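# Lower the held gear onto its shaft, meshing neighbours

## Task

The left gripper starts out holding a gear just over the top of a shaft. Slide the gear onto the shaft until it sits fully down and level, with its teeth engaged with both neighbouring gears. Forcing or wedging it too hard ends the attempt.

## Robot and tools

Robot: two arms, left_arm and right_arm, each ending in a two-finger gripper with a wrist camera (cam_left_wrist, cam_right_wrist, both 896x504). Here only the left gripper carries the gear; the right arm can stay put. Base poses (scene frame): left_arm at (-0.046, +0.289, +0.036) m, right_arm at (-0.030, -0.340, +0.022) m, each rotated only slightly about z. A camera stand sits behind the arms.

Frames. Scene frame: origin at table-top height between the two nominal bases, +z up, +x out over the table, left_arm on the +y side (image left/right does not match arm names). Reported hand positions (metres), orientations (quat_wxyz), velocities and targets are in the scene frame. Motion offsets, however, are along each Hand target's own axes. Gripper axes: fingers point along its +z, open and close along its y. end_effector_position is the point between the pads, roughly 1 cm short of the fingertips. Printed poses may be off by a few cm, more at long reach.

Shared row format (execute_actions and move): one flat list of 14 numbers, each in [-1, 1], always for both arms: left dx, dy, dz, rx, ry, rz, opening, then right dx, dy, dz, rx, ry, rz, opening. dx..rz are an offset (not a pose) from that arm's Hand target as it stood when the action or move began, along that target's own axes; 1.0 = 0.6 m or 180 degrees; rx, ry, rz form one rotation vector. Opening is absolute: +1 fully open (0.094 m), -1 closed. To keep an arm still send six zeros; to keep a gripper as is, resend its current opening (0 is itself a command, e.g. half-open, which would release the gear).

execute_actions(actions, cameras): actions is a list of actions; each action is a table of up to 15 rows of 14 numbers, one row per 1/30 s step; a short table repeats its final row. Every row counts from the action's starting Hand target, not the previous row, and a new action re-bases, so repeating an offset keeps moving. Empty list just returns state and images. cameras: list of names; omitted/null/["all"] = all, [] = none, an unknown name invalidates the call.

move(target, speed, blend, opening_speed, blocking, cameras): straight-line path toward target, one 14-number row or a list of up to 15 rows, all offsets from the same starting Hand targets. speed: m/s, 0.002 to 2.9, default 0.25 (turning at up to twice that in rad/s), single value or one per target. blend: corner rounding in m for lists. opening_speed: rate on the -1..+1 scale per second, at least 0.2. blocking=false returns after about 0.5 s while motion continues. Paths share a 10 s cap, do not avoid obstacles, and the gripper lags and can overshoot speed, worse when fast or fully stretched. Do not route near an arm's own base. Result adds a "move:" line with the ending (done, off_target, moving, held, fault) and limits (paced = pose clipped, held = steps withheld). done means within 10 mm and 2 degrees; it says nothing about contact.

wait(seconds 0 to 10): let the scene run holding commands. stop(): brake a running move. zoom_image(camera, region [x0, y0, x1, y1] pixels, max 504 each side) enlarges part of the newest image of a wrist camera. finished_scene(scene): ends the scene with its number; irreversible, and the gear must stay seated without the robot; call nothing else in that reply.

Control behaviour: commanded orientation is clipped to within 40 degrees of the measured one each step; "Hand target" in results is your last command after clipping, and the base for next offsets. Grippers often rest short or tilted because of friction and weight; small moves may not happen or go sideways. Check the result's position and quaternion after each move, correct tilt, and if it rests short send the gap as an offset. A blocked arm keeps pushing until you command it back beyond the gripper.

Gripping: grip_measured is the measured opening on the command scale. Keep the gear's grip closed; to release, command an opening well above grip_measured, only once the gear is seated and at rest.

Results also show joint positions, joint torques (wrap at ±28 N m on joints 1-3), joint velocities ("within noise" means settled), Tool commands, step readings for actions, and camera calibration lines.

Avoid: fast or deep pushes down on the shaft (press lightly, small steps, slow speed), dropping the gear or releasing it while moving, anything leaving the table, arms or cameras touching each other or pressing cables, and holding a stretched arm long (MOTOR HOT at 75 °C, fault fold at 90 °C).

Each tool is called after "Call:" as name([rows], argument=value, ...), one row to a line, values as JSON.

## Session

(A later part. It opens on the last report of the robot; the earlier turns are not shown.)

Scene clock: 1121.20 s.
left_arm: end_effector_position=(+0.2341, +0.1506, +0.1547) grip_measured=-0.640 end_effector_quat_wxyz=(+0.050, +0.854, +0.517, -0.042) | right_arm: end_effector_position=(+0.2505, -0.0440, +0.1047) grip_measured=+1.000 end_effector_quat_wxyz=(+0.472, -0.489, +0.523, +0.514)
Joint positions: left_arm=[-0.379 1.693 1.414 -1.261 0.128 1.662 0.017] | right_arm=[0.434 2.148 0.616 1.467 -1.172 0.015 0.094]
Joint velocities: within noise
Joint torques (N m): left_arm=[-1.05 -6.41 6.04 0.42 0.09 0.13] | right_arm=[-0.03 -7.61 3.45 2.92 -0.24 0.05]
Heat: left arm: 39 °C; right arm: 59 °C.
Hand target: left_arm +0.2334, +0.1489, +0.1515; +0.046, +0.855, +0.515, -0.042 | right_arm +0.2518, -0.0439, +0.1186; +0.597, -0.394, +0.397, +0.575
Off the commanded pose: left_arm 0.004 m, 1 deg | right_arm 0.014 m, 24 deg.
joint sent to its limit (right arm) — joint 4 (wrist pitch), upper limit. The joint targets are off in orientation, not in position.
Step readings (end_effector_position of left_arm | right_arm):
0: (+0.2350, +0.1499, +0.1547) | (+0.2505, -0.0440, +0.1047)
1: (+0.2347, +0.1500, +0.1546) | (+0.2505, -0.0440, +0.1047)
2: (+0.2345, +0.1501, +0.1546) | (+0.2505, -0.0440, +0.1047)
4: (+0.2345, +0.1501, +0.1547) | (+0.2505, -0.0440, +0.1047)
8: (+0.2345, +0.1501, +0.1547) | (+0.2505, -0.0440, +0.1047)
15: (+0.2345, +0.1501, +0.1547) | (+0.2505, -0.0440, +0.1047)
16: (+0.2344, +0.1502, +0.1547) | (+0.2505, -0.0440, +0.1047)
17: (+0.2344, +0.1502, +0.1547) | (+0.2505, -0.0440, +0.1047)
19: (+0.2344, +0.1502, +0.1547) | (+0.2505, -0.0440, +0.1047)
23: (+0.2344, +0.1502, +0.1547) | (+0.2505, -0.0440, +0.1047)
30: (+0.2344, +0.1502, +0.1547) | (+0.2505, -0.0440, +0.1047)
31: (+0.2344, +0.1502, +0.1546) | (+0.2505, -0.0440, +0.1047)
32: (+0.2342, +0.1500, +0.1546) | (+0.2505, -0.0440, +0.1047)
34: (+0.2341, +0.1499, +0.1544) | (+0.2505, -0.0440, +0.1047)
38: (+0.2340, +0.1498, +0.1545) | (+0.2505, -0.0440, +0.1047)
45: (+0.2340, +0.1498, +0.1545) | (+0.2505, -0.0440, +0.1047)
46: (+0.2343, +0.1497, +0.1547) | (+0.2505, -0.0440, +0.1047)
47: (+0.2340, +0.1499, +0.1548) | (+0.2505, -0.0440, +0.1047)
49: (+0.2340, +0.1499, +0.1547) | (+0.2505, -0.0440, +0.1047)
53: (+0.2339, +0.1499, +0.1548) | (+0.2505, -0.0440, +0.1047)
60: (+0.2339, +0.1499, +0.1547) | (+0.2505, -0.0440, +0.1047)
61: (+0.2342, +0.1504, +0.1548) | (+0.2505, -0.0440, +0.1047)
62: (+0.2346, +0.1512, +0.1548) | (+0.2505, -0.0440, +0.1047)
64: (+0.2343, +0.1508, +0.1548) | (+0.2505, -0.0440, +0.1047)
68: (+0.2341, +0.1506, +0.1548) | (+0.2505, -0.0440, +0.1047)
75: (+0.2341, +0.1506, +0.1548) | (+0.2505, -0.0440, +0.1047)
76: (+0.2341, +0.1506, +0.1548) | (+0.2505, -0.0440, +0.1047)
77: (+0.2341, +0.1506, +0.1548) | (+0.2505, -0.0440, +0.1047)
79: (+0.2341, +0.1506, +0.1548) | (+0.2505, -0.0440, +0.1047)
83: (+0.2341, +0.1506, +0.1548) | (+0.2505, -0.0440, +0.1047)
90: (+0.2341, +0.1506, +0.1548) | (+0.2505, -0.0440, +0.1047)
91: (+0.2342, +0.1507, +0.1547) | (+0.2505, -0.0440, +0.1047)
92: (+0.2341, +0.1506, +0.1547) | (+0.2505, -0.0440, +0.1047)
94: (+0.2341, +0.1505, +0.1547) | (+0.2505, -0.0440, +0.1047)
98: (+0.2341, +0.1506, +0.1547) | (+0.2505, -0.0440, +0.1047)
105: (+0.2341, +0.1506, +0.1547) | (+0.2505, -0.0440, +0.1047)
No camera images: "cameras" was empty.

Call:
execute_actions([
  [[0,0,0,0.007,-0.0035,0,-0.9,0,0,0,0,0,0,1]],
  [[0,0,0.002,0.003,-0.0015,0,-0.9,0,0,0,0,0,0,1]],
], cameras=["cam_right_wrist"])

Call:
zoom_image(camera="cam_right_wrist", region=[340, 50, 480, 190])

Call:
move(target=[0,0,0,0,0,0,-0.9,-0.0518,0.1365,0.079,0.143,0.148,-0.559,1], speed=0.5, cameras=["cam_right_wrist"])

Call:
zoom_image(camera="cam_right_wrist", region=[505, 60, 585, 170])

Scene clock: 1137.13 s.
left_arm: end_effector_position=(+0.2346, +0.1504, +0.1546) grip_measured=-0.640 end_effector_quat_wxyz=(+0.044, +0.853, +0.517, -0.047) | right_arm: end_effector_position=(+0.2505, -0.0440, +0.1047) grip_measured=+1.000 end_effector_quat_wxyz=(+0.472, -0.489, +0.523, +0.514)
Joint positions: left_arm=[-0.379 1.71 1.433 -1.278 0.128 1.662 0.017] | right_arm=[0.434 2.148 0.616 1.467 -1.172 0.015 0.094]
Joint velocities: within noise
Joint torques (N m): left_arm=[-0.43 -5.22 7.1 0.21 0.23 0.23] | right_arm=[-0.08 -7.53 3.51 2.92 -0.23 0.04]
Heat: left arm: 38 °C; right arm: 59 °C.
Hand target: left_arm +0.2334, +0.1487, +0.1504; +0.037, +0.855, +0.514, -0.057 | right_arm +0.2518, -0.0439, +0.1186; +0.597, -0.394, +0.397, +0.575
Off the commanded pose: left_arm 0.005 m, 2 deg | right_arm 0.014 m, 24 deg.
joint sent to its limit (right arm) — joint 4 (wrist pitch), upper limit. The joint targets are off in orientation, not in position.
Step readings (end_effector_position of left_arm | right_arm):
0: (+0.2341, +0.1506, +0.1547) | (+0.2505, -0.0440, +0.1047)
1: (+0.2342, +0.1505, +0.1547) | (+0.2505, -0.0440, +0.1047)
2: (+0.2343, +0.1505, +0.1547) | (+0.2505, -0.0440, +0.1047)
4: (+0.2344, +0.1504, +0.1548) | (+0.2505, -0.0440, +0.1047)
8: (+0.2344, +0.1504, +0.1547) | (+0.2505, -0.0440, +0.1047)
15: (+0.2344, +0.1504, +0.1547) | (+0.2505, -0.0440, +0.1047)
16: (+0.2344, +0.1504, +0.1546) | (+0.2505, -0.0440, +0.1047)
17: (+0.2344, +0.1504, +0.1546) | (+0.2505, -0.0440, +0.1047)
19: (+0.2346, +0.1504, +0.1547) | (+0.2505, -0.0440, +0.1047)
23: (+0.2346, +0.1504, +0.1546) | (+0.2505, -0.0440, +0.1047)
30: (+0.2346, +0.1504, +0.1546) | (+0.2505, -0.0440, +0.1047)
camera_calibration:
cam_right_wrist: T_world_to_cam=[[0.997121, 0.0146735, -0.074398, -0.239744], [-0.0607624, -0.432371, -0.899646, 0.130731], [-0.0453685, 0.901577, -0.430234, 0.186931], [0, 0, 0, 1]] pos_world=[0.255478, -0.10849, 0.180199]
Images, in order (width x height): cam_right_wrist 896x504.

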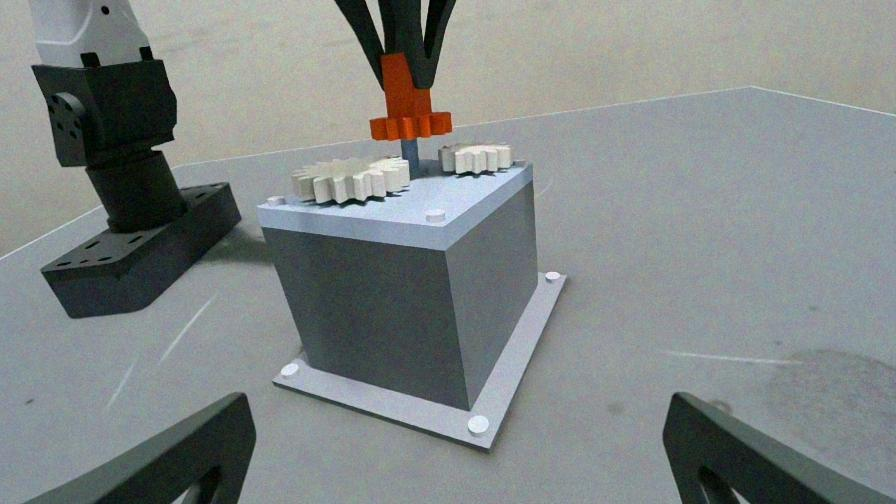

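Scaled by 3.600 from the camera's 896x504 image, which has a finer 1280x720 frame.

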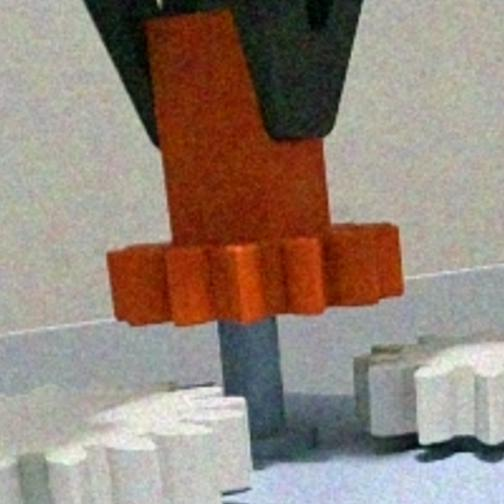

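Scene clock: 1139.97 s.
left_arm: end_effector_position=(+0.2345, +0.1504, +0.1546) grip_measured=-0.640 end_effector_quat_wxyz=(+0.044, +0.853, +0.517, -0.047) | right_arm: end_effector_position=(+0.1693, -0.0094, +0.1243) grip_measured=+1.000 end_effector_quat_wxyz=(-0.636, +0.707, -0.218, +0.217)
Joint positions: left_arm=[-0.379 1.71 1.433 -1.279 0.128 1.662 0.017] | right_arm=[1.123 1.794 0.23 1.468 0.152 -1.587 0.094]
Joint velocities: within noise
Joint torques (N m): left_arm=[-0.43 -5.19 7.15 0.21 0.25 0.24] | right_arm=[0.59 -8.76 2.71 3.34 0.08 0]
Heat: left arm: 39 °C; right arm: 59 °C.
Hand target: left_arm +0.2333, +0.1488, +0.1504; +0.036, +0.855, +0.514, -0.057 | right_arm +0.1702, -0.0094, +0.1640; -0.786, +0.533, -0.168, +0.265
Off the commanded pose: left_arm 0.005 m, 2 deg | right_arm 0.040 m, 28 deg.
joint sent to its limit (right arm) — joint 4 (wrist pitch), upper limit. The joint targets are off in orientation, not in position.
move: off_target (right_arm)
camera_calibration:
cam_right_wrist: T_world_to_cam=[[0.0345304, 0.101566, 0.994229, -0.126836], [0.500917, -0.862601, 0.0707222, -0.061383], [0.864806, 0.495584, -0.0806622, -0.0409122], [0, 0, 0, 1]] pos_world=[0.0705086, -0.0197914, 0.127145]
Images, in order (width x height): cam_right_wrist 896x504.

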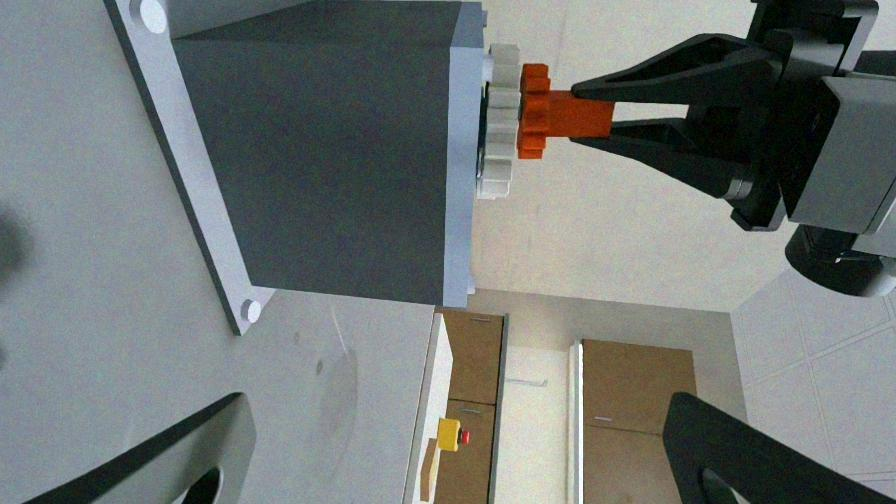

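Scaled by 4.582 from the camera's 896x504 image, which has a finer 1280x720 frame.

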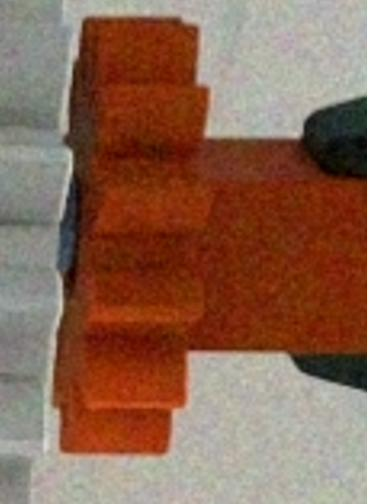

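Call:
execute_actions([
  [[0,-0.004,-0.004,0,0,0,-0.9,0,0,0,0,0,0,1]],
  [[0,-0.003,0,0,0,0,-0.9,0,0,0,0,0,0,1]],
], cameras=[])

Scene clock: 1148.23 s.
left_arm: end_effector_position=(+0.2345, +0.1504, +0.1546) grip_measured=-0.640 end_effector_quat_wxyz=(+0.044, +0.853, +0.517, -0.047) | right_arm: end_effector_position=(+0.1693, -0.0094, +0.1243) grip_measured=+1.000 end_effector_quat_wxyz=(-0.636, +0.708, -0.217, +0.218)
Joint positions: left_arm=[-0.379 1.71 1.433 -1.279 0.128 1.662 0.017] | right_arm=[1.123 1.794 0.23 1.468 0.152 -1.588 0.094]
Joint velocities: within noise
Joint torques (N m): left_arm=[-0.35 -6.54 6.37 0.1 0.24 0.27] | right_arm=[0.55 -8.8 2.59 3.35 0.06 -0.06]
Heat: left arm: 39 °C; right arm: 60 °C.
Hand target: left_arm +0.2298, +0.1510, +0.1527; +0.037, +0.855, +0.514, -0.057 | right_arm +0.1701, -0.0094, +0.1640; -0.786, +0.533, -0.168, +0.265
Off the commanded pose: left_arm 0.005 m, 2 deg | right_arm 0.040 m, 28 deg.
joint sent to its limit (right arm) — joint 4 (wrist pitch), upper limit. The joint targets are off in orientation, not in position.
Step readings (end_effector_position of left_arm | right_arm):
0: (+0.2345, +0.1504, +0.1546) | (+0.1693, -0.0094, +0.1243)
1: (+0.2345, +0.1504, +0.1546) | (+0.1693, -0.0094, +0.1243)
2: (+0.2345, +0.1504, +0.1546) | (+0.1693, -0.0094, +0.1243)
4: (+0.2345, +0.1504, +0.1546) | (+0.1693, -0.0094, +0.1243)
8: (+0.2345, +0.1504, +0.1546) | (+0.1693, -0.0094, +0.1243)
15: (+0.2345, +0.1504, +0.1546) | (+0.1693, -0.0094, +0.1243)
16: (+0.2345, +0.1504, +0.1546) | (+0.1693, -0.0094, +0.1243)
17: (+0.2345, +0.1504, +0.1546) | (+0.1693, -0.0094, +0.1243)
19: (+0.2345, +0.1504, +0.1546) | (+0.1693, -0.0094, +0.1243)
23: (+0.2345, +0.1504, +0.1546) | (+0.1693, -0.0094, +0.1243)
30: (+0.2345, +0.1504, +0.1546) | (+0.1693, -0.0094, +0.1243)
No camera images: "cameras" was empty.

Call:
execute_actions([
  [[0,-0.001,0.003,0,0,0,-0.9,0,0,0,0,0,0,1]],
  [[0,0,0.002,0.006,0,0,-0.9,0,0,0,0,0,0,1]],
  [[0,0,0,-0.003,0.006,0,-0.9,0,0,0,0,0,0,1]],
  [[0,0,0,-0.006,0,0,-0.9,0,0,0,0,0,0,1]],
  [[0,0,0,0,-0.012,0,-0.9,0,0,0,0,0,0,1]],
  [[0,0,0,0.006,0,0,-0.9,0,0,0,0,0,0,1]],
  [[0,0,0,-0.003,0.006,0,-0.9,0,0,0,0,0,0,1]],
], cameras=[])

Scene clock: 1157.93 s.
left_arm: end_effector_position=(+0.2344, +0.1507, +0.1545) grip_measured=-0.640 end_effector_quat_wxyz=(+0.047, +0.854, +0.516, -0.051) | right_arm: end_effector_position=(+0.1693, -0.0094, +0.1243) grip_measured=+1.000 end_effector_quat_wxyz=(-0.636, +0.708, -0.217, +0.218)
Joint positions: left_arm=[-0.372 1.71 1.431 -1.278 0.139 1.671 0.017] | right_arm=[1.123 1.794 0.23 1.468 0.152 -1.588 0.094]
Joint velocities: within noise
Joint torques (N m): left_arm=[-0.99 -6.83 5.24 0.27 0.11 0.19] | right_arm=[0.54 -8.83 2.71 3.35 0.07 -0.03]
Heat: left arm: 39 °C; right arm: 61 °C.
Hand target: left_arm +0.2290, +0.1509, +0.1497; +0.036, +0.855, +0.514, -0.057 | right_arm +0.1701, -0.0094, +0.1640; -0.786, +0.533, -0.168, +0.265
Off the commanded pose: left_arm 0.007 m, 1 deg | right_arm 0.040 m, 28 deg.
joint sent to its limit (right arm) — joint 4 (wrist pitch), upper limit. The joint targets are off in orientation, not in position.
Step readings (end_effector_position of left_arm | right_arm):
0: (+0.2345, +0.1504, +0.1546) | (+0.1693, -0.0094, +0.1243)
1: (+0.2345, +0.1504, +0.1546) | (+0.1693, -0.0094, +0.1243)
2: (+0.2345, +0.1504, +0.1546) | (+0.1693, -0.0094, +0.1243)
4: (+0.2345, +0.1504, +0.1546) | (+0.1693, -0.0094, +0.1243)
8: (+0.2345, +0.1504, +0.1546) | (+0.1693, -0.0094, +0.1243)
15: (+0.2345, +0.1504, +0.1546) | (+0.1693, -0.0094, +0.1243)
16: (+0.2344, +0.1504, +0.1546) | (+0.1693, -0.0094, +0.1243)
17: (+0.2344, +0.1504, +0.1546) | (+0.1693, -0.0094, +0.1243)
19: (+0.2344, +0.1504, +0.1546) | (+0.1693, -0.0094, +0.1243)
23: (+0.2344, +0.1504, +0.1546) | (+0.1693, -0.0094, +0.1243)
30: (+0.2344, +0.1504, +0.1546) | (+0.1693, -0.0094, +0.1243)
31: (+0.2344, +0.1504, +0.1546) | (+0.1693, -0.0094, +0.1243)
32: (+0.2343, +0.1503, +0.1546) | (+0.1693, -0.0094, +0.1243)
34: (+0.2343, +0.1503, +0.1545) | (+0.1693, -0.0094, +0.1243)
38: (+0.2343, +0.1503, +0.1545) | (+0.1693, -0.0094, +0.1243)
45: (+0.2343, +0.1503, +0.1545) | (+0.1693, -0.0094, +0.1243)
46: (+0.2344, +0.1503, +0.1545) | (+0.1693, -0.0094, +0.1243)
47: (+0.2344, +0.1503, +0.1545) | (+0.1693, -0.0094, +0.1243)
49: (+0.2344, +0.1503, +0.1545) | (+0.1693, -0.0094, +0.1243)
53: (+0.2344, +0.1503, +0.1545) | (+0.1693, -0.0094, +0.1243)
60: (+0.2344, +0.1503, +0.1545) | (+0.1693, -0.0094, +0.1243)
61: (+0.2345, +0.1504, +0.1545) | (+0.1693, -0.0094, +0.1243)
62: (+0.2346, +0.1507, +0.1546) | (+0.1693, -0.0094, +0.1243)
64: (+0.2345, +0.1506, +0.1546) | (+0.1693, -0.0094, +0.1243)
68: (+0.2344, +0.1507, +0.1545) | (+0.1693, -0.0094, +0.1243)
75: (+0.2344, +0.1507, +0.1545) | (+0.1693, -0.0094, +0.1243)
76: (+0.2344, +0.1507, +0.1545) | (+0.1693, -0.0094, +0.1243)
77: (+0.2344, +0.1507, +0.1545) | (+0.1693, -0.0094, +0.1243)
79: (+0.2344, +0.1507, +0.1545) | (+0.1693, -0.0094, +0.1243)
83: (+0.2344, +0.1507, +0.1545) | (+0.1693, -0.0094, +0.1243)
90: (+0.2344, +0.1507, +0.1545) | (+0.1693, -0.0094, +0.1243)
91: (+0.2344, +0.1507, +0.1545) | (+0.1693, -0.0094, +0.1243)
92: (+0.2344, +0.1507, +0.1545) | (+0.1693, -0.0094, +0.1243)
94: (+0.2344, +0.1507, +0.1545) | (+0.1693, -0.0094, +0.1243)
98: (+0.2344, +0.1507, +0.1545) | (+0.1693, -0.0094, +0.1243)
105: (+0.2344, +0.1507, +0.1545) | (+0.1693, -0.0094, +0.1243)
No camera images: "cameras" was empty.

Call:
execute_actions([
  [[0,0,-0.004,0,0,0,-0.9,0,0,0,0,0,0,1]],
  [[0,0,-0.003,0,0,0,-0.9,0,0,0,0,0,0,1]],
], cameras=[])

Scene clock: 1164.60 s.
left_arm: end_effector_position=(+0.2344, +0.1507, +0.1545) grip_measured=-0.640 end_effector_quat_wxyz=(+0.047, +0.854, +0.516, -0.051) | right_arm: end_effector_position=(+0.1693, -0.0094, +0.1243) grip_measured=+1.000 end_effector_quat_wxyz=(-0.636, +0.708, -0.217, +0.218)
Joint positions: left_arm=[-0.372 1.71 1.431 -1.278 0.139 1.671 0.017] | right_arm=[1.123 1.794 0.23 1.468 0.152 -1.588 0.094]
Joint velocities: within noise
Joint torques (N m): left_arm=[-0.81 -6.78 6.68 0.1 0.12 0.18] | right_arm=[0.53 -8.76 2.69 3.33 0.06 -0.03]
Heat: left arm: 38 °C; right arm: 62 °C.
Hand target: left_arm +0.2293, +0.1514, +0.1539; +0.037, +0.855, +0.514, -0.057 | right_arm +0.1701, -0.0094, +0.1640; -0.786, +0.533, -0.168, +0.265
Off the commanded pose: left_arm 0.005 m, 1 deg | right_arm 0.040 m, 28 deg.
joint sent to its limit (right arm) — joint 4 (wrist pitch), upper limit. The joint targets are off in orientation, not in position.
Step readings (end_effector_position of left_arm | right_arm):
0: (+0.2344, +0.1507, +0.1545) | (+0.1693, -0.0094, +0.1243)
1: (+0.2344, +0.1507, +0.1545) | (+0.1693, -0.0094, +0.1243)
2: (+0.2344, +0.1507, +0.1545) | (+0.1693, -0.0094, +0.1243)
4: (+0.2344, +0.1507, +0.1545) | (+0.1693, -0.0094, +0.1243)
8: (+0.2344, +0.1507, +0.1545) | (+0.1693, -0.0094, +0.1243)
15: (+0.2344, +0.1507, +0.1545) | (+0.1693, -0.0094, +0.1243)
16: (+0.2344, +0.1507, +0.1545) | (+0.1693, -0.0094, +0.1243)
17: (+0.2344, +0.1507, +0.1545) | (+0.1693, -0.0094, +0.1243)
19: (+0.2344, +0.1507, +0.1545) | (+0.1693, -0.0094, +0.1243)
23: (+0.2344, +0.1507, +0.1545) | (+0.1693, -0.0094, +0.1243)
30: (+0.2344, +0.1507, +0.1545) | (+0.1693, -0.0094, +0.1243)
No camera images: "cameras" was empty.

Call:
execute_actions([
  [[0,-0.0015,-0.003,0,0,0,-0.9,0,0,0,0,0,0,1]],
  [[0,-0.0015,-0.002,0,0,0,-0.9,0,0,0,0,0,0,1]],
  [[0,-0.0015,-0.001,0,0,0,-0.9,0,0,0,0,0,0,1]],
], cameras=[])

Scene clock: 1172.17 s.
left_arm: end_effector_position=(+0.2343, +0.1507, +0.1545) grip_measured=-0.640 end_effector_quat_wxyz=(+0.047, +0.854, +0.516, -0.052) | right_arm: end_effector_position=(+0.1693, -0.0094, +0.1243) grip_measured=+1.000 end_effector_quat_wxyz=(-0.636, +0.708, -0.217, +0.218)
Joint positions: left_arm=[-0.372 1.71 1.431 -1.279 0.139 1.671 0.017] | right_arm=[1.123 1.794 0.23 1.468 0.152 -1.588 0.094]
Joint velocities: within noise
Joint torques (N m): left_arm=[-0.65 -7.68 6.95 -0.06 0.13 0.21] | right_arm=[0.51 -8.77 2.66 3.33 0.05 -0.05]
Heat: left arm: 38 °C; right arm: 62 °C.
Hand target: left_arm +0.2270, +0.1531, +0.1574; +0.036, +0.855, +0.514, -0.057 | right_arm +0.1701, -0.0094, +0.1640; -0.786, +0.533, -0.168, +0.265
Off the commanded pose: left_arm 0.008 m, 1 deg | right_arm 0.040 m, 28 deg.
joint sent to its limit (right arm) — joint 4 (wrist pitch), upper limit. The joint targets are off in orientation, not in position.
Step readings (end_effector_position of left_arm | right_arm):
0: (+0.2344, +0.1507, +0.1545) | (+0.1693, -0.0094, +0.1243)
1: (+0.2344, +0.1507, +0.1545) | (+0.1693, -0.0094, +0.1243)
2: (+0.2344, +0.1507, +0.1545) | (+0.1693, -0.0094, +0.1243)
4: (+0.2344, +0.1507, +0.1545) | (+0.1693, -0.0094, +0.1243)
8: (+0.2344, +0.1507, +0.1545) | (+0.1693, -0.0094, +0.1243)
15: (+0.2344, +0.1507, +0.1545) | (+0.1693, -0.0094, +0.1243)
16: (+0.2344, +0.1507, +0.1545) | (+0.1693, -0.0094, +0.1243)
17: (+0.2344, +0.1507, +0.1545) | (+0.1693, -0.0094, +0.1243)
19: (+0.2344, +0.1507, +0.1545) | (+0.1693, -0.0094, +0.1243)
23: (+0.2344, +0.1507, +0.1545) | (+0.1693, -0.0094, +0.1243)
30: (+0.2344, +0.1507, +0.1545) | (+0.1693, -0.0094, +0.1243)
31: (+0.2343, +0.1507, +0.1545) | (+0.1693, -0.0094, +0.1243)
32: (+0.2343, +0.1507, +0.1545) | (+0.1693, -0.0094, +0.1243)
34: (+0.2343, +0.1507, +0.1545) | (+0.1693, -0.0094, +0.1243)
38: (+0.2343, +0.1507, +0.1545) | (+0.1693, -0.0094, +0.1243)
45: (+0.2343, +0.1507, +0.1545) | (+0.1693, -0.0094, +0.1243)
No camera images: "cameras" was empty.

Call:
execute_actions([
  [[0,-0.002,-0.002,0,0,0,-0.9,0,0,0,0,0,0,1]],
  [[0,-0.0015,-0.001,0,0,0,-0.9,0,0,0,0,0,0,1]],
], cameras=[])

Call:
execute_actions([
  [[0,-0.0015,-0.001,0,0,0,-0.9,0,0,0,0,0,0,1]],
  [[0,-0.001,-0.001,0,0,0,-0.9,0,0,0,0,0,0,1]],
], cameras=[])

Scene clock: 1180.70 s.
left_arm: end_effector_position=(+0.2340, +0.1509, +0.1546) grip_measured=-0.640 end_effector_quat_wxyz=(+0.047, +0.854, +0.516, -0.052) | right_arm: end_effector_position=(+0.1693, -0.0094, +0.1243) grip_measured=+1.000 end_effector_quat_wxyz=(-0.636, +0.708, -0.217, +0.218)
Joint positions: left_arm=[-0.372 1.709 1.431 -1.28 0.139 1.671 0.017] | right_arm=[1.123 1.794 0.23 1.468 0.152 -1.588 0.094]
Joint velocities: within noise
Joint torques (N m): left_arm=[-0.43 -8.4 6.58 -0.12 0.1 0.23] | right_arm=[0.44 -8.77 2.78 3.35 0.09 -0.04]
Heat: left arm: 38 °C; right arm: 63 °C.
Hand target: left_arm +0.2254, +0.1543, +0.1592; +0.036, +0.855, +0.514, -0.057 | right_arm +0.1701, -0.0094, +0.1640; -0.786, +0.533, -0.168, +0.265
Off the commanded pose: left_arm 0.010 m, 1 deg | right_arm 0.040 m, 28 deg.
joint sent to its limit (right arm) — joint 4 (wrist pitch), upper limit. The joint targets are off in orientation, not in position.
Step readings (end_effector_position of left_arm | right_arm):
0: (+0.2343, +0.1507, +0.1545) | (+0.1693, -0.0094, +0.1243)
1: (+0.2343, +0.1507, +0.1546) | (+0.1693, -0.0094, +0.1243)
2: (+0.2342, +0.1508, +0.1546) | (+0.1693, -0.0094, +0.1243)
4: (+0.2340, +0.1509, +0.1546) | (+0.1693, -0.0094, +0.1243)
8: (+0.2340, +0.1509, +0.1546) | (+0.1693, -0.0094, +0.1243)
15: (+0.2340, +0.1509, +0.1546) | (+0.1693, -0.0094, +0.1243)
16: (+0.2340, +0.1509, +0.1546) | (+0.1693, -0.0094, +0.1243)
17: (+0.2340, +0.1509, +0.1546) | (+0.1693, -0.0094, +0.1243)
19: (+0.2340, +0.1509, +0.1546) | (+0.1693, -0.0094, +0.1243)
23: (+0.2340, +0.1509, +0.1546) | (+0.1693, -0.0094, +0.1243)
30: (+0.2340, +0.1509, +0.1546) | (+0.1693, -0.0094, +0.1243)
No camera images: "cameras" was empty.

Scene clock: 1181.90 s.
left_arm: end_effector_position=(+0.2339, +0.1509, +0.1547) grip_measured=-0.640 end_effector_quat_wxyz=(+0.047, +0.854, +0.516, -0.052) | right_arm: end_effector_position=(+0.1693, -0.0094, +0.1243) grip_measured=+1.000 end_effector_quat_wxyz=(-0.636, +0.708, -0.217, +0.218)
Joint positions: left_arm=[-0.372 1.709 1.431 -1.28 0.139 1.671 0.017] | right_arm=[1.123 1.794 0.23 1.468 0.152 -1.588 0.094]
Joint velocities: within noise
Joint torques (N m): left_arm=[-0.35 -8.77 6.49 -0.16 0.1 0.26] | right_arm=[0.61 -8.75 2.74 3.33 0.06 -0.06]
Heat: left arm: 38 °C; right arm: 63 °C.
Hand target: left_arm +0.2241, +0.1552, +0.1604; +0.036, +0.855, +0.514, -0.057 | right_arm +0.1701, -0.0094, +0.1640; -0.786, +0.533, -0.168, +0.265
Off the commanded pose: left_arm 0.012 m, 1 deg | right_arm 0.040 m, 28 deg.
joint sent to its limit (right arm) — joint 4 (wrist pitch), upper limit. The joint targets are off in orientation, not in position.
Step readings (end_effector_position of left_arm | right_arm):
0: (+0.2340, +0.1509, +0.1546) | (+0.1693, -0.0094, +0.1243)
1: (+0.2340, +0.1509, +0.1547) | (+0.1693, -0.0094, +0.1243)
2: (+0.2339, +0.1509, +0.1547) | (+0.1693, -0.0094, +0.1243)
4: (+0.2339, +0.1509, +0.1547) | (+0.1693, -0.0094, +0.1243)
8: (+0.2339, +0.1509, +0.1547) | (+0.1693, -0.0094, +0.1243)
15: (+0.2339, +0.1509, +0.1547) | (+0.1693, -0.0094, +0.1243)
16: (+0.2339, +0.1509, +0.1547) | (+0.1693, -0.0094, +0.1243)
17: (+0.2339, +0.1509, +0.1547) | (+0.1693, -0.0094, +0.1243)
19: (+0.2339, +0.1509, +0.1547) | (+0.1693, -0.0094, +0.1243)
23: (+0.2339, +0.1509, +0.1547) | (+0.1693, -0.0094, +0.1243)
30: (+0.2339, +0.1509, +0.1547) | (+0.1693, -0.0094, +0.1243)
No camera images: "cameras" was empty.

Call:
execute_actions([
  [[0,-0.001,-0.0007,0,0,0,-0.9,0,0,0,0,0,0,1]],
  [[0,-0.001,-0.0007,0,0,0,-0.9,0,0,0,0,0,0,1]],
], cameras=["cam_right_wrist"])

Call:
zoom_image(camera="cam_right_wrist", region=[505, 60, 585, 170])

Scene clock: 1189.20 s.
left_arm: end_effector_position=(+0.2290, +0.1529, +0.1548) grip_measured=-0.640 end_effector_quat_wxyz=(+0.038, +0.853, +0.517, -0.058) | right_arm: end_effector_position=(+0.1693, -0.0094, +0.1243) grip_measured=+1.000 end_effector_quat_wxyz=(-0.636, +0.708, -0.217, +0.218)
Joint positions: left_arm=[-0.372 1.709 1.431 -1.302 0.139 1.671 0.017] | right_arm=[1.123 1.794 0.23 1.468 0.152 -1.588 0.094]
Joint velocities: within noise
Joint torques (N m): left_arm=[-0.35 -9.17 6.34 -0.01 0.14 0.24] | right_arm=[0.49 -8.83 2.71 3.32 0.06 -0.06]
Heat: left arm: 38 °C; right arm: 63 °C.
Hand target: left_arm +0.2231, +0.1559, +0.1612; +0.036, +0.855, +0.514, -0.057 | right_arm +0.1701, -0.0094, +0.1640; -0.786, +0.533, -0.168, +0.265
Off the commanded pose: left_arm 0.009 m, 0 deg | right_arm 0.040 m, 28 deg.
joint sent to its limit (right arm) — joint 4 (wrist pitch), upper limit. The joint targets are off in orientation, not in position.
Step readings (end_effector_position of left_arm | right_arm):
0: (+0.2339, +0.1509, +0.1547) | (+0.1693, -0.0094, +0.1243)
1: (+0.2339, +0.1509, +0.1547) | (+0.1693, -0.0094, +0.1243)
2: (+0.2339, +0.1509, +0.1547) | (+0.1693, -0.0094, +0.1243)
4: (+0.2339, +0.1509, +0.1547) | (+0.1693, -0.0094, +0.1243)
8: (+0.2339, +0.1509, +0.1547) | (+0.1693, -0.0094, +0.1243)
15: (+0.2339, +0.1509, +0.1547) | (+0.1693, -0.0094, +0.1243)
16: (+0.2339, +0.1510, +0.1548) | (+0.1693, -0.0094, +0.1243)
17: (+0.2331, +0.1513, +0.1548) | (+0.1693, -0.0094, +0.1243)
19: (+0.2305, +0.1523, +0.1548) | (+0.1693, -0.0094, +0.1243)
23: (+0.2291, +0.1529, +0.1548) | (+0.1693, -0.0094, +0.1243)
30: (+0.2290, +0.1529, +0.1548) | (+0.1693, -0.0094, +0.1243)
camera_calibration:
cam_right_wrist: T_world_to_cam=[[0.0336296, 0.10232, 0.994183, -0.126652], [0.501016, -0.862453, 0.0718148, -0.0615198], [0.864784, 0.495687, -0.0802678, -0.0409671], [0, 0, 0, 1]] pos_world=[0.0705094, -0.0197922, 0.127044]
Images, in order (width x height): cam_right_wrist 896x504.

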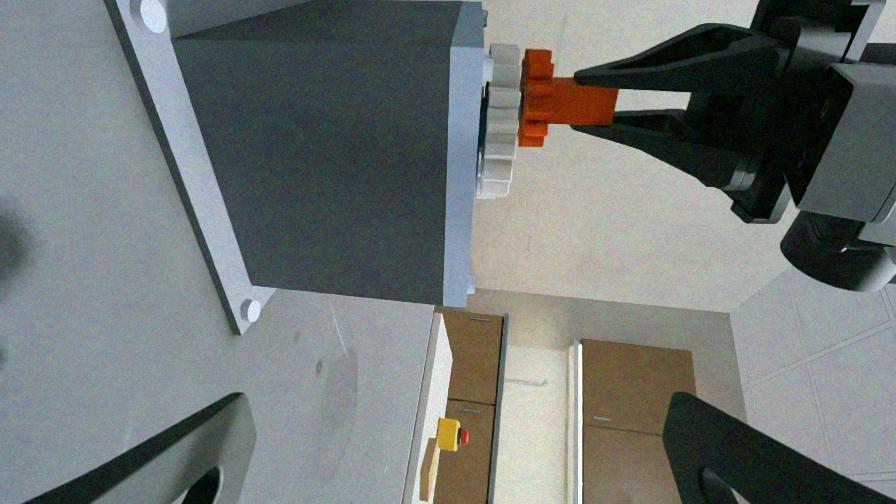

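Scaled by 4.582 from the camera's 896x504 image, which has a finer 1280x720 frame.

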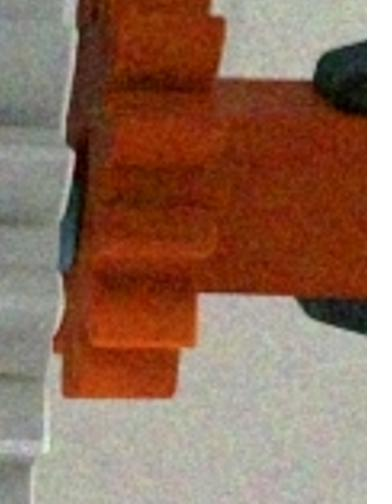

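Call:
move(target=[0.0,0.024,-0.006,0,0,0,-0.9,0,0,0,0,0,0,1], speed=0.08, cameras=[])

Scene clock: 1205.27 s.
left_arm: end_effector_position=(+0.2337, +0.1510, +0.1607) grip_measured=-0.640 end_effector_quat_wxyz=(+0.036, +0.853, +0.517, -0.059) | right_arm: end_effector_position=(+0.1693, -0.0094, +0.1243) grip_measured=+1.000 end_effector_quat_wxyz=(-0.636, +0.708, -0.217, +0.218)
Joint positions: left_arm=[-0.372 1.732 1.481 -1.334 0.139 1.671 0.017] | right_arm=[1.123 1.794 0.23 1.468 0.152 -1.588 0.094]
Joint velocities: within noise
Joint torques (N m): left_arm=[-0.7 -6.61 8.83 0.07 0.13 0.22] | right_arm=[0.39 -8.81 2.73 3.35 0.07 -0.07]
Heat: left arm: 38 °C; right arm: 63 °C.
Hand target: left_arm +0.2360, +0.1495, +0.1649; +0.036, +0.855, +0.514, -0.057 | right_arm +0.1701, -0.0094, +0.1640; -0.786, +0.533, -0.168, +0.265
Off the commanded pose: left_arm 0.005 m, 1 deg | right_arm 0.040 m, 28 deg.
joint sent to its limit (right arm) — joint 4 (wrist pitch), upper limit. The joint targets are off in orientation, not in position.
move: off_target (right_arm)
No camera images: "cameras" was empty.

Call:
execute_actions([
  [[0,0.003,0,0,0,0,-0.9,0,0,0,0,0,0,1]],
  [[0,0.002,0,0,0,0,-0.9,0,0,0,0,0,0,1]],
], cameras=[])

Scene clock: 1211.77 s.
left_arm: end_effector_position=(+0.2359, +0.1501, +0.1608) grip_measured=-0.640 end_effector_quat_wxyz=(+0.036, +0.853, +0.517, -0.060) | right_arm: end_effector_position=(+0.1693, -0.0094, +0.1243) grip_measured=+1.000 end_effector_quat_wxyz=(-0.636, +0.708, -0.217, +0.218)
Joint positions: left_arm=[-0.372 1.743 1.494 -1.338 0.139 1.671 0.017] | right_arm=[1.123 1.794 0.23 1.468 0.152 -1.588 0.094]
Joint velocities: within noise
Joint torques (N m): left_arm=[-0.72 -6.65 8.88 0.11 0.15 0.2] | right_arm=[0.55 -8.79 2.63 3.34 0.08 -0.03]
Heat: left arm: 38 °C; right arm: 63 °C.
Hand target: left_arm +0.2387, +0.1481, +0.1649; +0.037, +0.855, +0.514, -0.057 | right_arm +0.1701, -0.0094, +0.1640; -0.786, +0.533, -0.168, +0.265
Off the commanded pose: left_arm 0.005 m, 1 deg | right_arm 0.040 m, 28 deg.
joint sent to its limit (right arm) — joint 4 (wrist pitch), upper limit. The joint targets are off in orientation, not in position.
Step readings (end_effector_position of left_arm | right_arm):
0: (+0.2335, +0.1511, +0.1607) | (+0.1693, -0.0094, +0.1243)
1: (+0.2335, +0.1511, +0.1608) | (+0.1693, -0.0094, +0.1243)
2: (+0.2338, +0.1510, +0.1609) | (+0.1693, -0.0094, +0.1243)
4: (+0.2347, +0.1506, +0.1609) | (+0.1693, -0.0094, +0.1243)
8: (+0.2348, +0.1506, +0.1607) | (+0.1693, -0.0094, +0.1243)
15: (+0.2348, +0.1506, +0.1607) | (+0.1693, -0.0094, +0.1243)
16: (+0.2349, +0.1505, +0.1608) | (+0.1693, -0.0094, +0.1243)
17: (+0.2352, +0.1504, +0.1610) | (+0.1693, -0.0094, +0.1243)
19: (+0.2358, +0.1502, +0.1609) | (+0.1693, -0.0094, +0.1243)
23: (+0.2359, +0.1501, +0.1608) | (+0.1693, -0.0094, +0.1243)
30: (+0.2359, +0.1501, +0.1608) | (+0.1693, -0.0094, +0.1243)
No camera images: "cameras" was empty.

Call:
execute_actions([
  [[0,0,0.003,-0.003,0.0015,0,-0.9,0,0,0,0,0,0,1]],
  [[0,0,0.003,0,0,0,-0.9,0,0,0,0,0,0,1]],
  [[0,0,0.002,0,0,0,-0.9,0,0,0,0,0,0,1]],
], cameras=[])

Scene clock: 1220.83 s.
left_arm: end_effector_position=(+0.2360, +0.1499, +0.1608) grip_measured=-0.640 end_effector_quat_wxyz=(+0.035, +0.854, +0.516, -0.058) | right_arm: end_effector_position=(+0.1693, -0.0094, +0.1243) grip_measured=+1.000 end_effector_quat_wxyz=(-0.636, +0.708, -0.217, +0.218)
Joint positions: left_arm=[-0.374 1.743 1.494 -1.337 0.136 1.671 0.017] | right_arm=[1.123 1.794 0.23 1.468 0.152 -1.588 0.094]
Joint velocities: within noise
Joint torques (N m): left_arm=[-0.84 -7.47 6.12 0.47 0.11 0.16] | right_arm=[0.53 -8.8 2.66 3.33 0.03 -0.05]
Heat: left arm: 39 °C; right arm: 64 °C.
Hand target: left_arm +0.2385, +0.1475, +0.1601; +0.039, +0.855, +0.514, -0.053 | right_arm +0.1701, -0.0094, +0.1640; -0.786, +0.533, -0.168, +0.265
Off the commanded pose: left_arm 0.003 m, 1 deg | right_arm 0.040 m, 28 deg.
joint sent to its limit (right arm) — joint 4 (wrist pitch), upper limit. The joint targets are off in orientation, not in position.
Step readings (end_effector_position of left_arm | right_arm):
0: (+0.2359, +0.1501, +0.1608) | (+0.1693, -0.0094, +0.1243)
1: (+0.2360, +0.1502, +0.1608) | (+0.1693, -0.0094, +0.1243)
2: (+0.2360, +0.1502, +0.1608) | (+0.1693, -0.0094, +0.1243)
4: (+0.2360, +0.1504, +0.1608) | (+0.1693, -0.0094, +0.1243)
8: (+0.2361, +0.1505, +0.1608) | (+0.1693, -0.0094, +0.1243)
15: (+0.2361, +0.1506, +0.1608) | (+0.1693, -0.0094, +0.1243)
16: (+0.2361, +0.1506, +0.1608) | (+0.1693, -0.0094, +0.1243)
17: (+0.2361, +0.1506, +0.1608) | (+0.1693, -0.0094, +0.1243)
19: (+0.2361, +0.1506, +0.1608) | (+0.1693, -0.0094, +0.1243)
23: (+0.2361, +0.1506, +0.1608) | (+0.1693, -0.0094, +0.1243)
30: (+0.2361, +0.1506, +0.1608) | (+0.1693, -0.0094, +0.1243)
31: (+0.2362, +0.1505, +0.1608) | (+0.1693, -0.0094, +0.1243)
32: (+0.2361, +0.1504, +0.1608) | (+0.1693, -0.0094, +0.1243)
34: (+0.2360, +0.1502, +0.1608) | (+0.1693, -0.0094, +0.1243)
38: (+0.2359, +0.1499, +0.1608) | (+0.1693, -0.0094, +0.1243)
45: (+0.2360, +0.1499, +0.1608) | (+0.1693, -0.0094, +0.1243)
No camera images: "cameras" was empty.

Call:
execute_actions([
  [[0,0.001,0.002,0,0,0,-0.9,0,0,0,0,0,0,1]],
  [[0,0.001,0.002,0,0,0,-0.9,0,0,0,0,0,0,1]],
  [[0,0.001,0.002,0,0,0,-0.9,0,0,0,0,0,0,1]],
], cameras=[])

Scene clock: 1230.90 s.
left_arm: end_effector_position=(+0.2389, +0.1487, +0.1607) grip_measured=-0.640 end_effector_quat_wxyz=(+0.040, +0.854, +0.516, -0.055) | right_arm: end_effector_position=(+0.1693, -0.0094, +0.1243) grip_measured=+1.000 end_effector_quat_wxyz=(-0.636, +0.708, -0.217, +0.218)
Joint positions: left_arm=[-0.374 1.743 1.494 -1.324 0.136 1.671 0.017] | right_arm=[1.123 1.794 0.23 1.468 0.152 -1.588 0.094]
Joint velocities: within noise
Joint torques (N m): left_arm=[-0.99 -6.82 5.53 0.47 0.11 0.15] | right_arm=[0.49 -8.8 2.65 3.36 0.04 -0.06]
Heat: left arm: 39 °C; right arm: 64 °C.
Hand target: left_arm +0.2398, +0.1462, +0.1566; +0.039, +0.855, +0.514, -0.053 | right_arm +0.1701, -0.0094, +0.1640; -0.786, +0.533, -0.168, +0.265
Off the commanded pose: left_arm 0.005 m, 0 deg | right_arm 0.040 m, 28 deg.
joint sent to its limit (right arm) — joint 4 (wrist pitch), upper limit. The joint targets are off in orientation, not in position.
Step readings (end_effector_position of left_arm | right_arm):
0: (+0.2361, +0.1499, +0.1608) | (+0.1693, -0.0094, +0.1243)
1: (+0.2362, +0.1498, +0.1608) | (+0.1693, -0.0094, +0.1243)
2: (+0.2363, +0.1498, +0.1608) | (+0.1693, -0.0094, +0.1243)
4: (+0.2365, +0.1497, +0.1607) | (+0.1693, -0.0094, +0.1243)
8: (+0.2368, +0.1496, +0.1607) | (+0.1693, -0.0094, +0.1243)
15: (+0.2369, +0.1495, +0.1607) | (+0.1693, -0.0094, +0.1243)
16: (+0.2370, +0.1495, +0.1607) | (+0.1693, -0.0094, +0.1243)
17: (+0.2371, +0.1494, +0.1607) | (+0.1693, -0.0094, +0.1243)
19: (+0.2374, +0.1493, +0.1607) | (+0.1693, -0.0094, +0.1243)
23: (+0.2377, +0.1492, +0.1607) | (+0.1693, -0.0094, +0.1243)
30: (+0.2379, +0.1491, +0.1607) | (+0.1693, -0.0094, +0.1243)
31: (+0.2379, +0.1491, +0.1607) | (+0.1693, -0.0094, +0.1243)
32: (+0.2381, +0.1491, +0.1607) | (+0.1693, -0.0094, +0.1243)
34: (+0.2384, +0.1489, +0.1607) | (+0.1693, -0.0094, +0.1243)
38: (+0.2387, +0.1488, +0.1607) | (+0.1693, -0.0094, +0.1243)
45: (+0.2389, +0.1487, +0.1607) | (+0.1693, -0.0094, +0.1243)
No camera images: "cameras" was empty.

Call:
execute_actions([
  [[0,0,0.0025,0,0,0,-0.9,0,0,0,0,0,0,1]],
  [[0,0,0.0025,0,0,0,-0.9,0,0,0,0,0,0,1]],
], cameras=[])

Scene clock: 1241.03 s.
left_arm: end_effector_position=(+0.2379, +0.1483, +0.1570) grip_measured=-0.640 end_effector_quat_wxyz=(+0.039, +0.855, +0.515, -0.055) | right_arm: end_effector_position=(+0.1693, -0.0094, +0.1243) grip_measured=+1.000 end_effector_quat_wxyz=(-0.636, +0.708, -0.217, +0.218)
Joint positions: left_arm=[-0.377 1.743 1.48 -1.312 0.135 1.671 0.017] | right_arm=[1.123 1.794 0.23 1.468 0.152 -1.588 0.094]
Joint velocities: within noise
Joint torques (N m): left_arm=[-0.88 -6.84 5.83 0.49 0.13 0.11] | right_arm=[0.61 -8.77 2.77 3.37 0.06 -0.05]
Heat: left arm: 39 °C; right arm: 64 °C.
Hand target: left_arm +0.2397, +0.1458, +0.1536; +0.039, +0.855, +0.514, -0.053 | right_arm +0.1701, -0.0094, +0.1640; -0.786, +0.533, -0.168, +0.265
Off the commanded pose: left_arm 0.005 m, 0 deg | right_arm 0.040 m, 28 deg.
joint sent to its limit (right arm) — joint 4 (wrist pitch), upper limit. The joint targets are off in orientation, not in position.
Step readings (end_effector_position of left_arm | right_arm):
0: (+0.2391, +0.1487, +0.1607) | (+0.1693, -0.0094, +0.1243)
1: (+0.2390, +0.1486, +0.1604) | (+0.1693, -0.0094, +0.1243)
2: (+0.2387, +0.1483, +0.1600) | (+0.1693, -0.0094, +0.1243)
4: (+0.2377, +0.1485, +0.1587) | (+0.1693, -0.0094, +0.1243)
8: (+0.2374, +0.1485, +0.1583) | (+0.1693, -0.0094, +0.1243)
15: (+0.2376, +0.1484, +0.1583) | (+0.1693, -0.0094, +0.1243)
16: (+0.2378, +0.1483, +0.1582) | (+0.1693, -0.0094, +0.1243)
17: (+0.2378, +0.1483, +0.1579) | (+0.1693, -0.0094, +0.1243)
19: (+0.2374, +0.1485, +0.1572) | (+0.1693, -0.0094, +0.1243)
23: (+0.2375, +0.1484, +0.1570) | (+0.1693, -0.0094, +0.1243)
30: (+0.2378, +0.1483, +0.1570) | (+0.1693, -0.0094, +0.1243)
No camera images: "cameras" was empty.

Call:
execute_actions([
  [[0.001,-0.004,0.0,0,0,0,-0.9,0,0,0,0,0,0,1]],
  [[0,-0.002,0.00,0,0,0,-0.9,0,0,0,0,0,0,1]],
], cameras=[])

Scene clock: 1251.67 s.
left_arm: end_effector_position=(+0.2367, +0.1488, +0.1548) grip_measured=-0.640 end_effector_quat_wxyz=(+0.037, +0.855, +0.515, -0.057) | right_arm: end_effector_position=(+0.1693, -0.0094, +0.1243) grip_measured=+1.000 end_effector_quat_wxyz=(-0.636, +0.708, -0.217, +0.218)
Joint positions: left_arm=[-0.377 1.743 1.471 -1.308 0.135 1.671 0.017] | right_arm=[1.123 1.794 0.23 1.468 0.152 -1.588 0.094]
Joint velocities: within noise
Joint torques (N m): left_arm=[-0.58 -7.99 5.24 0.44 0.11 0.14] | right_arm=[0.49 -8.77 2.76 3.34 0.08 -0.03]
Heat: left arm: 38 °C; right arm: 64 °C.
Hand target: left_arm +0.2368, +0.1480, +0.1535; +0.039, +0.855, +0.514, -0.053 | right_arm +0.1701, -0.0094, +0.1640; -0.786, +0.533, -0.168, +0.265
Off the commanded pose: left_arm 0.001 m, 1 deg | right_arm 0.040 m, 28 deg.
joint sent to its limit (right arm) — joint 4 (wrist pitch), upper limit. The joint targets are off in orientation, not in position.
Step readings (end_effector_position of left_arm | right_arm):
0: (+0.2379, +0.1483, +0.1570) | (+0.1693, -0.0094, +0.1243)
1: (+0.2379, +0.1483, +0.1568) | (+0.1693, -0.0094, +0.1243)
2: (+0.2376, +0.1484, +0.1562) | (+0.1693, -0.0094, +0.1243)
4: (+0.2366, +0.1488, +0.1550) | (+0.1693, -0.0094, +0.1243)
8: (+0.2368, +0.1488, +0.1550) | (+0.1693, -0.0094, +0.1243)
15: (+0.2368, +0.1488, +0.1550) | (+0.1693, -0.0094, +0.1243)
16: (+0.2367, +0.1488, +0.1549) | (+0.1693, -0.0094, +0.1243)
17: (+0.2367, +0.1488, +0.1548) | (+0.1693, -0.0094, +0.1243)
19: (+0.2367, +0.1488, +0.1548) | (+0.1693, -0.0094, +0.1243)
23: (+0.2367, +0.1488, +0.1548) | (+0.1693, -0.0094, +0.1243)
30: (+0.2367, +0.1488, +0.1548) | (+0.1693, -0.0094, +0.1243)
No camera images: "cameras" was empty.

Call:
execute_actions([
  [[0.001,-0.003,-0.003,0,0,0,-0.9,0,0,0,0,0,0,1]],
  [[0.001,-0.002,-0.001,0,0,0,-0.9,0,0,0,0,0,0,1]],
], cameras=["cam_right_wrist"])

Call:
zoom_image(camera="cam_right_wrist", region=[505, 60, 585, 170])

Scene clock: 1259.53 s.
left_arm: end_effector_position=(+0.2367, +0.1488, +0.1548) grip_measured=-0.640 end_effector_quat_wxyz=(+0.037, +0.855, +0.515, -0.057) | right_arm: end_effector_position=(+0.1693, -0.0094, +0.1243) grip_measured=+1.000 end_effector_quat_wxyz=(-0.636, +0.708, -0.217, +0.218)
Joint positions: left_arm=[-0.377 1.743 1.471 -1.308 0.135 1.671 0.017] | right_arm=[1.123 1.794 0.23 1.468 0.152 -1.588 0.094]
Joint velocities: within noise
Joint torques (N m): left_arm=[-0.17 -8.94 4.85 0.36 0.13 0.19] | right_arm=[0.55 -8.77 2.71 3.33 0.07 -0.05]
Heat: left arm: 38 °C; right arm: 64 °C.
Hand target: left_arm +0.2348, +0.1508, +0.1556; +0.039, +0.855, +0.514, -0.053 | right_arm +0.1701, -0.0094, +0.1640; -0.786, +0.533, -0.168, +0.265
Off the commanded pose: left_arm 0.003 m, 1 deg | right_arm 0.040 m, 28 deg.
joint sent to its limit (right arm) — joint 4 (wrist pitch), upper limit. The joint targets are off in orientation, not in position.
Step readings (end_effector_position of left_arm | right_arm):
0: (+0.2367, +0.1488, +0.1548) | (+0.1693, -0.0094, +0.1243)
1: (+0.2367, +0.1488, +0.1548) | (+0.1693, -0.0094, +0.1243)
2: (+0.2367, +0.1488, +0.1548) | (+0.1693, -0.0094, +0.1243)
4: (+0.2367, +0.1488, +0.1548) | (+0.1693, -0.0094, +0.1243)
8: (+0.2367, +0.1488, +0.1548) | (+0.1693, -0.0094, +0.1243)
15: (+0.2367, +0.1488, +0.1548) | (+0.1693, -0.0094, +0.1243)
16: (+0.2367, +0.1488, +0.1548) | (+0.1693, -0.0094, +0.1243)
17: (+0.2367, +0.1488, +0.1548) | (+0.1693, -0.0094, +0.1243)
19: (+0.2367, +0.1488, +0.1548) | (+0.1693, -0.0094, +0.1243)
23: (+0.2367, +0.1488, +0.1548) | (+0.1693, -0.0094, +0.1243)
30: (+0.2367, +0.1488, +0.1548) | (+0.1693, -0.0094, +0.1243)
camera_calibration:
cam_right_wrist: T_world_to_cam=[[0.0336296, 0.10232, 0.994183, -0.126652], [0.501016, -0.862453, 0.0718148, -0.0615198], [0.864784, 0.495687, -0.0802678, -0.0409671], [0, 0, 0, 1]] pos_world=[0.0705094, -0.0197922, 0.127044]
Images, in order (width x height): cam_right_wrist 896x504.

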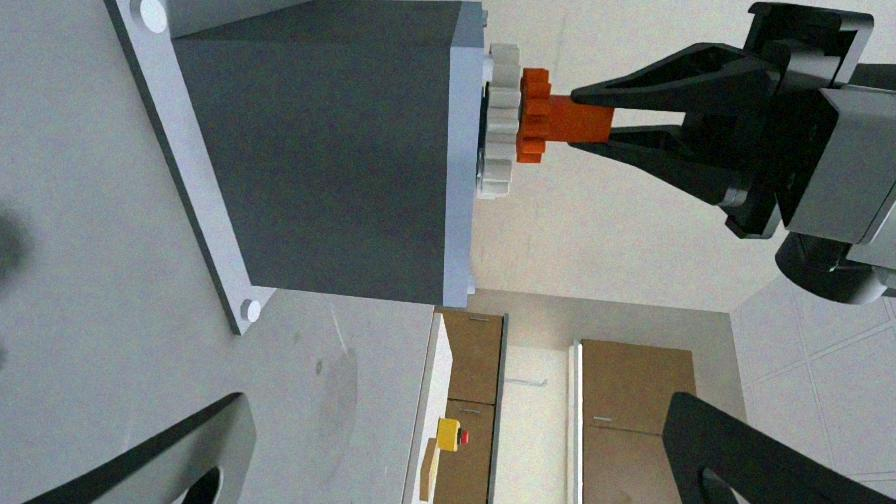

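Scaled by 4.582 from the camera's 896x504 image, which has a finer 1280x720 frame.

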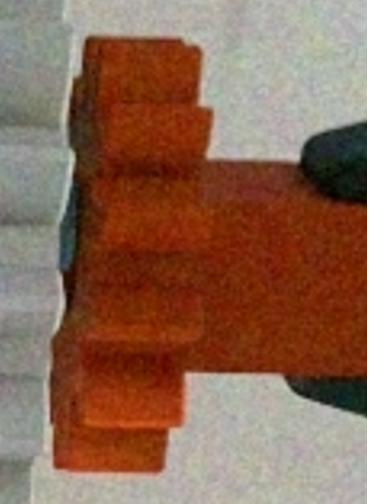

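Call:
execute_actions([
  [[0,-0.001,-0.003,0,0,0,-0.9,0,0,0,0,0,0,1]],
  [[0,-0.001,-0.003,0,0,0,-0.9,0,0,0,0,0,0,1]],
  [[0,-0.001,-0.002,0,0,0,-0.9,0,0,0,0,0,0,1]],
], cameras=[])

Scene clock: 1267.63 s.
left_arm: end_effector_position=(+0.2367, +0.1488, +0.1550) grip_measured=-0.640 end_effector_quat_wxyz=(+0.037, +0.855, +0.515, -0.057) | right_arm: end_effector_position=(+0.1693, -0.0094, +0.1243) grip_measured=+1.000 end_effector_quat_wxyz=(-0.636, +0.708, -0.217, +0.218)
Joint positions: left_arm=[-0.377 1.742 1.471 -1.308 0.135 1.671 0.017] | right_arm=[1.123 1.794 0.23 1.468 0.152 -1.588 0.094]
Joint velocities: within noise
Joint torques (N m): left_arm=[0.13 -9.52 5.74 0.15 0.12 0.23] | right_arm=[0.51 -8.84 2.66 3.36 0.06 -0.04]
Heat: left arm: 37 °C; right arm: 65 °C.
Hand target: left_arm +0.2335, +0.1522, +0.1604; +0.039, +0.855, +0.514, -0.053 | right_arm +0.1701, -0.0094, +0.1640; -0.786, +0.533, -0.168, +0.265
Off the commanded pose: left_arm 0.007 m, 1 deg | right_arm 0.040 m, 28 deg.
joint sent to its limit (right arm) — joint 4 (wrist pitch), upper limit. The joint targets are off in orientation, not in position.
Step readings (end_effector_position of left_arm | right_arm):
0: (+0.2367, +0.1488, +0.1548) | (+0.1693, -0.0094, +0.1243)
1: (+0.2367, +0.1488, +0.1548) | (+0.1693, -0.0094, +0.1243)
2: (+0.2367, +0.1488, +0.1549) | (+0.1693, -0.0094, +0.1243)
4: (+0.2367, +0.1488, +0.1549) | (+0.1693, -0.0094, +0.1243)
8: (+0.2367, +0.1488, +0.1549) | (+0.1693, -0.0094, +0.1243)
15: (+0.2367, +0.1488, +0.1549) | (+0.1693, -0.0094, +0.1243)
16: (+0.2367, +0.1488, +0.1549) | (+0.1693, -0.0094, +0.1243)
17: (+0.2367, +0.1488, +0.1549) | (+0.1693, -0.0094, +0.1243)
19: (+0.2367, +0.1488, +0.1549) | (+0.1693, -0.0094, +0.1243)
23: (+0.2367, +0.1488, +0.1549) | (+0.1693, -0.0094, +0.1243)
30: (+0.2367, +0.1488, +0.1549) | (+0.1693, -0.0094, +0.1243)
31: (+0.2367, +0.1488, +0.1550) | (+0.1693, -0.0094, +0.1243)
32: (+0.2367, +0.1488, +0.1550) | (+0.1693, -0.0094, +0.1243)
34: (+0.2367, +0.1488, +0.1550) | (+0.1693, -0.0094, +0.1243)
38: (+0.2367, +0.1488, +0.1550) | (+0.1693, -0.0094, +0.1243)
45: (+0.2367, +0.1488, +0.1550) | (+0.1693, -0.0094, +0.1243)
No camera images: "cameras" was empty.

Call:
execute_actions([
  [[0,-0.0007,-0.0008,0,0,0,-0.9,0,0,0,0,0,0,1]],
  [[0,-0.0007,-0.0008,0,0,0,-0.9,0,0,0,0,0,0,1]],
], cameras=[])

Scene clock: 1275.60 s.
left_arm: end_effector_position=(+0.2367, +0.1488, +0.1550) grip_measured=-0.640 end_effector_quat_wxyz=(+0.037, +0.855, +0.515, -0.057) | right_arm: end_effector_position=(+0.1693, -0.0094, +0.1243) grip_measured=+1.000 end_effector_quat_wxyz=(-0.636, +0.708, -0.217, +0.218)
Joint positions: left_arm=[-0.377 1.742 1.471 -1.308 0.135 1.671 0.017] | right_arm=[1.123 1.794 0.23 1.468 0.152 -1.588 0.094]
Joint velocities: within noise
Joint torques (N m): left_arm=[-0.02 -9.84 5.72 0.14 0.13 0.27] | right_arm=[0.57 -8.8 2.67 3.34 0.09 -0.05]
Heat: left arm: 37 °C; right arm: 65 °C.
Hand target: left_arm +0.2328, +0.1527, +0.1614; +0.039, +0.855, +0.514, -0.053 | right_arm +0.1701, -0.0094, +0.1640; -0.786, +0.533, -0.168, +0.265
Off the commanded pose: left_arm 0.008 m, 1 deg | right_arm 0.040 m, 28 deg.
joint sent to its limit (right arm) — joint 4 (wrist pitch), upper limit. The joint targets are off in orientation, not in position.
Step readings (end_effector_position of left_arm | right_arm):
0: (+0.2367, +0.1488, +0.1550) | (+0.1693, -0.0094, +0.1243)
1: (+0.2367, +0.1488, +0.1550) | (+0.1693, -0.0094, +0.1243)
2: (+0.2367, +0.1488, +0.1550) | (+0.1693, -0.0094, +0.1243)
4: (+0.2367, +0.1488, +0.1550) | (+0.1693, -0.0094, +0.1243)
8: (+0.2367, +0.1488, +0.1550) | (+0.1693, -0.0094, +0.1243)
15: (+0.2367, +0.1488, +0.1550) | (+0.1693, -0.0094, +0.1243)
16: (+0.2367, +0.1488, +0.1550) | (+0.1693, -0.0094, +0.1243)
17: (+0.2367, +0.1488, +0.1550) | (+0.1693, -0.0094, +0.1243)
19: (+0.2367, +0.1488, +0.1550) | (+0.1693, -0.0094, +0.1243)
23: (+0.2367, +0.1488, +0.1550) | (+0.1693, -0.0094, +0.1243)
30: (+0.2367, +0.1488, +0.1550) | (+0.1693, -0.0094, +0.1243)
No camera images: "cameras" was empty.

Call:
move(target=[-0.0015,0.0025,0.002,0,0,0,-0.9,0,0,0,0,0,0,1], speed=0.08, cameras=[])

Call:
execute_actions([
  [[0.0024,0.0047,0.003,0,0,0,-0.9,0,0,0,0,0,0,1],[0.0045,0.0087,0.004,0,0,0,-0.9,0,0,0,0,0,0,1],[0.0057,0.0111,0.0024,0,0,0,-0.9,0,0,0,0,0,0,1],[0.006,0.0116,-0.0008,0,0,0,-0.9,0,0,0,0,0,0,1],[0.0052,0.0101,-0.0035,0,0,0,-0.9,0,0,0,0,0,0,1],[0.0035,0.0069,-0.0038,0,0,0,-0.9,0,0,0,0,0,0,1],[0.0012,0.0024,-0.0016,0,0,0,-0.9,0,0,0,0,0,0,1],[-0.0012,-0.0024,0.0016,0,0,0,-0.9,0,0,0,0,0,0,1],[-0.0035,-0.0069,0.0038,0,0,0,-0.9,0,0,0,0,0,0,1],[-0.0052,-0.0101,0.0035,0,0,0,-0.9,0,0,0,0,0,0,1],[-0.006,-0.0116,0.0008,0,0,0,-0.9,0,0,0,0,0,0,1],[-0.0057,-0.0111,-0.0024,0,0,0,-0.9,0,0,0,0,0,0,1],[-0.0045,-0.0087,-0.004,0,0,0,-0.9,0,0,0,0,0,0,1],[-0.0024,-0.0047,-0.003,0,0,0,-0.9,0,0,0,0,0,0,1],[0,0,0,0,0,0,-0.9,0,0,0,0,0,0,1]],
], cameras=[])

Scene clock: 1318.77 s.
left_arm: end_effector_position=(+0.2367, +0.1488, +0.1550) grip_measured=-0.640 end_effector_quat_wxyz=(+0.037, +0.855, +0.515, -0.057) | right_arm: end_effector_position=(+0.1693, -0.0094, +0.1243) grip_measured=+1.000 end_effector_quat_wxyz=(-0.636, +0.708, -0.217, +0.218)
Joint positions: left_arm=[-0.377 1.742 1.471 -1.308 0.135 1.671 0.017] | right_arm=[1.123 1.794 0.23 1.468 0.152 -1.588 0.094]
Joint velocities: within noise
Joint torques (N m): left_arm=[-0.12 -9.35 5.94 0.17 0.13 0.18] | right_arm=[0.53 -8.88 2.65 3.35 0.06 -0.03]
Heat: left arm: 37 °C; right arm: 65 °C.
Hand target: left_arm +0.2336, +0.1511, +0.1603; +0.039, +0.855, +0.514, -0.053 | right_arm +0.1701, -0.0094, +0.1640; -0.786, +0.533, -0.168, +0.265
Off the commanded pose: left_arm 0.007 m, 1 deg | right_arm 0.040 m, 28 deg.
joint sent to its limit (right arm) — joint 4 (wrist pitch), upper limit. The joint targets are off in orientation, not in position.
move: off_target (right_arm)
No camera images: "cameras" was empty.

Scene clock: 1319.47 s.
left_arm: end_effector_position=(+0.2310, +0.1517, +0.1553) grip_measured=-0.640 end_effector_quat_wxyz=(+0.036, +0.854, +0.515, -0.057) | right_arm: end_effector_position=(+0.1693, -0.0094, +0.1243) grip_measured=+1.000 end_effector_quat_wxyz=(-0.636, +0.708, -0.217, +0.218)
Joint positions: left_arm=[-0.376 1.72 1.446 -1.308 0.134 1.671 0.017] | right_arm=[1.123 1.794 0.23 1.468 0.152 -1.588 0.094]
Joint velocities: within noise
Joint torques (N m): left_arm=[-0.23 -7.31 8.1 0.15 0.14 0.21] | right_arm=[0.62 -8.85 2.71 3.33 0.07 -0.04]
Heat: left arm: 37 °C; right arm: 65 °C.
Hand target: left_arm +0.2336, +0.1511, +0.1603; +0.039, +0.855, +0.514, -0.053 | right_arm +0.1701, -0.0094, +0.1640; -0.786, +0.533, -0.168, +0.265
Off the commanded pose: left_arm 0.006 m, 1 deg | right_arm 0.040 m, 28 deg.
joint sent to its limit (right arm) — joint 4 (wrist pitch), upper limit. The joint targets are off in orientation, not in position.
Step readings (end_effector_position of left_arm | right_arm):
0: (+0.2367, +0.1488, +0.1550) | (+0.1693, -0.0094, +0.1243)
1: (+0.2367, +0.1488, +0.1550) | (+0.1693, -0.0094, +0.1243)
2: (+0.2367, +0.1488, +0.1550) | (+0.1693, -0.0094, +0.1243)
4: (+0.2369, +0.1492, +0.1551) | (+0.1693, -0.0094, +0.1243)
8: (+0.2366, +0.1497, +0.1550) | (+0.1693, -0.0094, +0.1243)
15: (+0.2310, +0.1517, +0.1553) | (+0.1693, -0.0094, +0.1243)
No camera images: "cameras" was empty.


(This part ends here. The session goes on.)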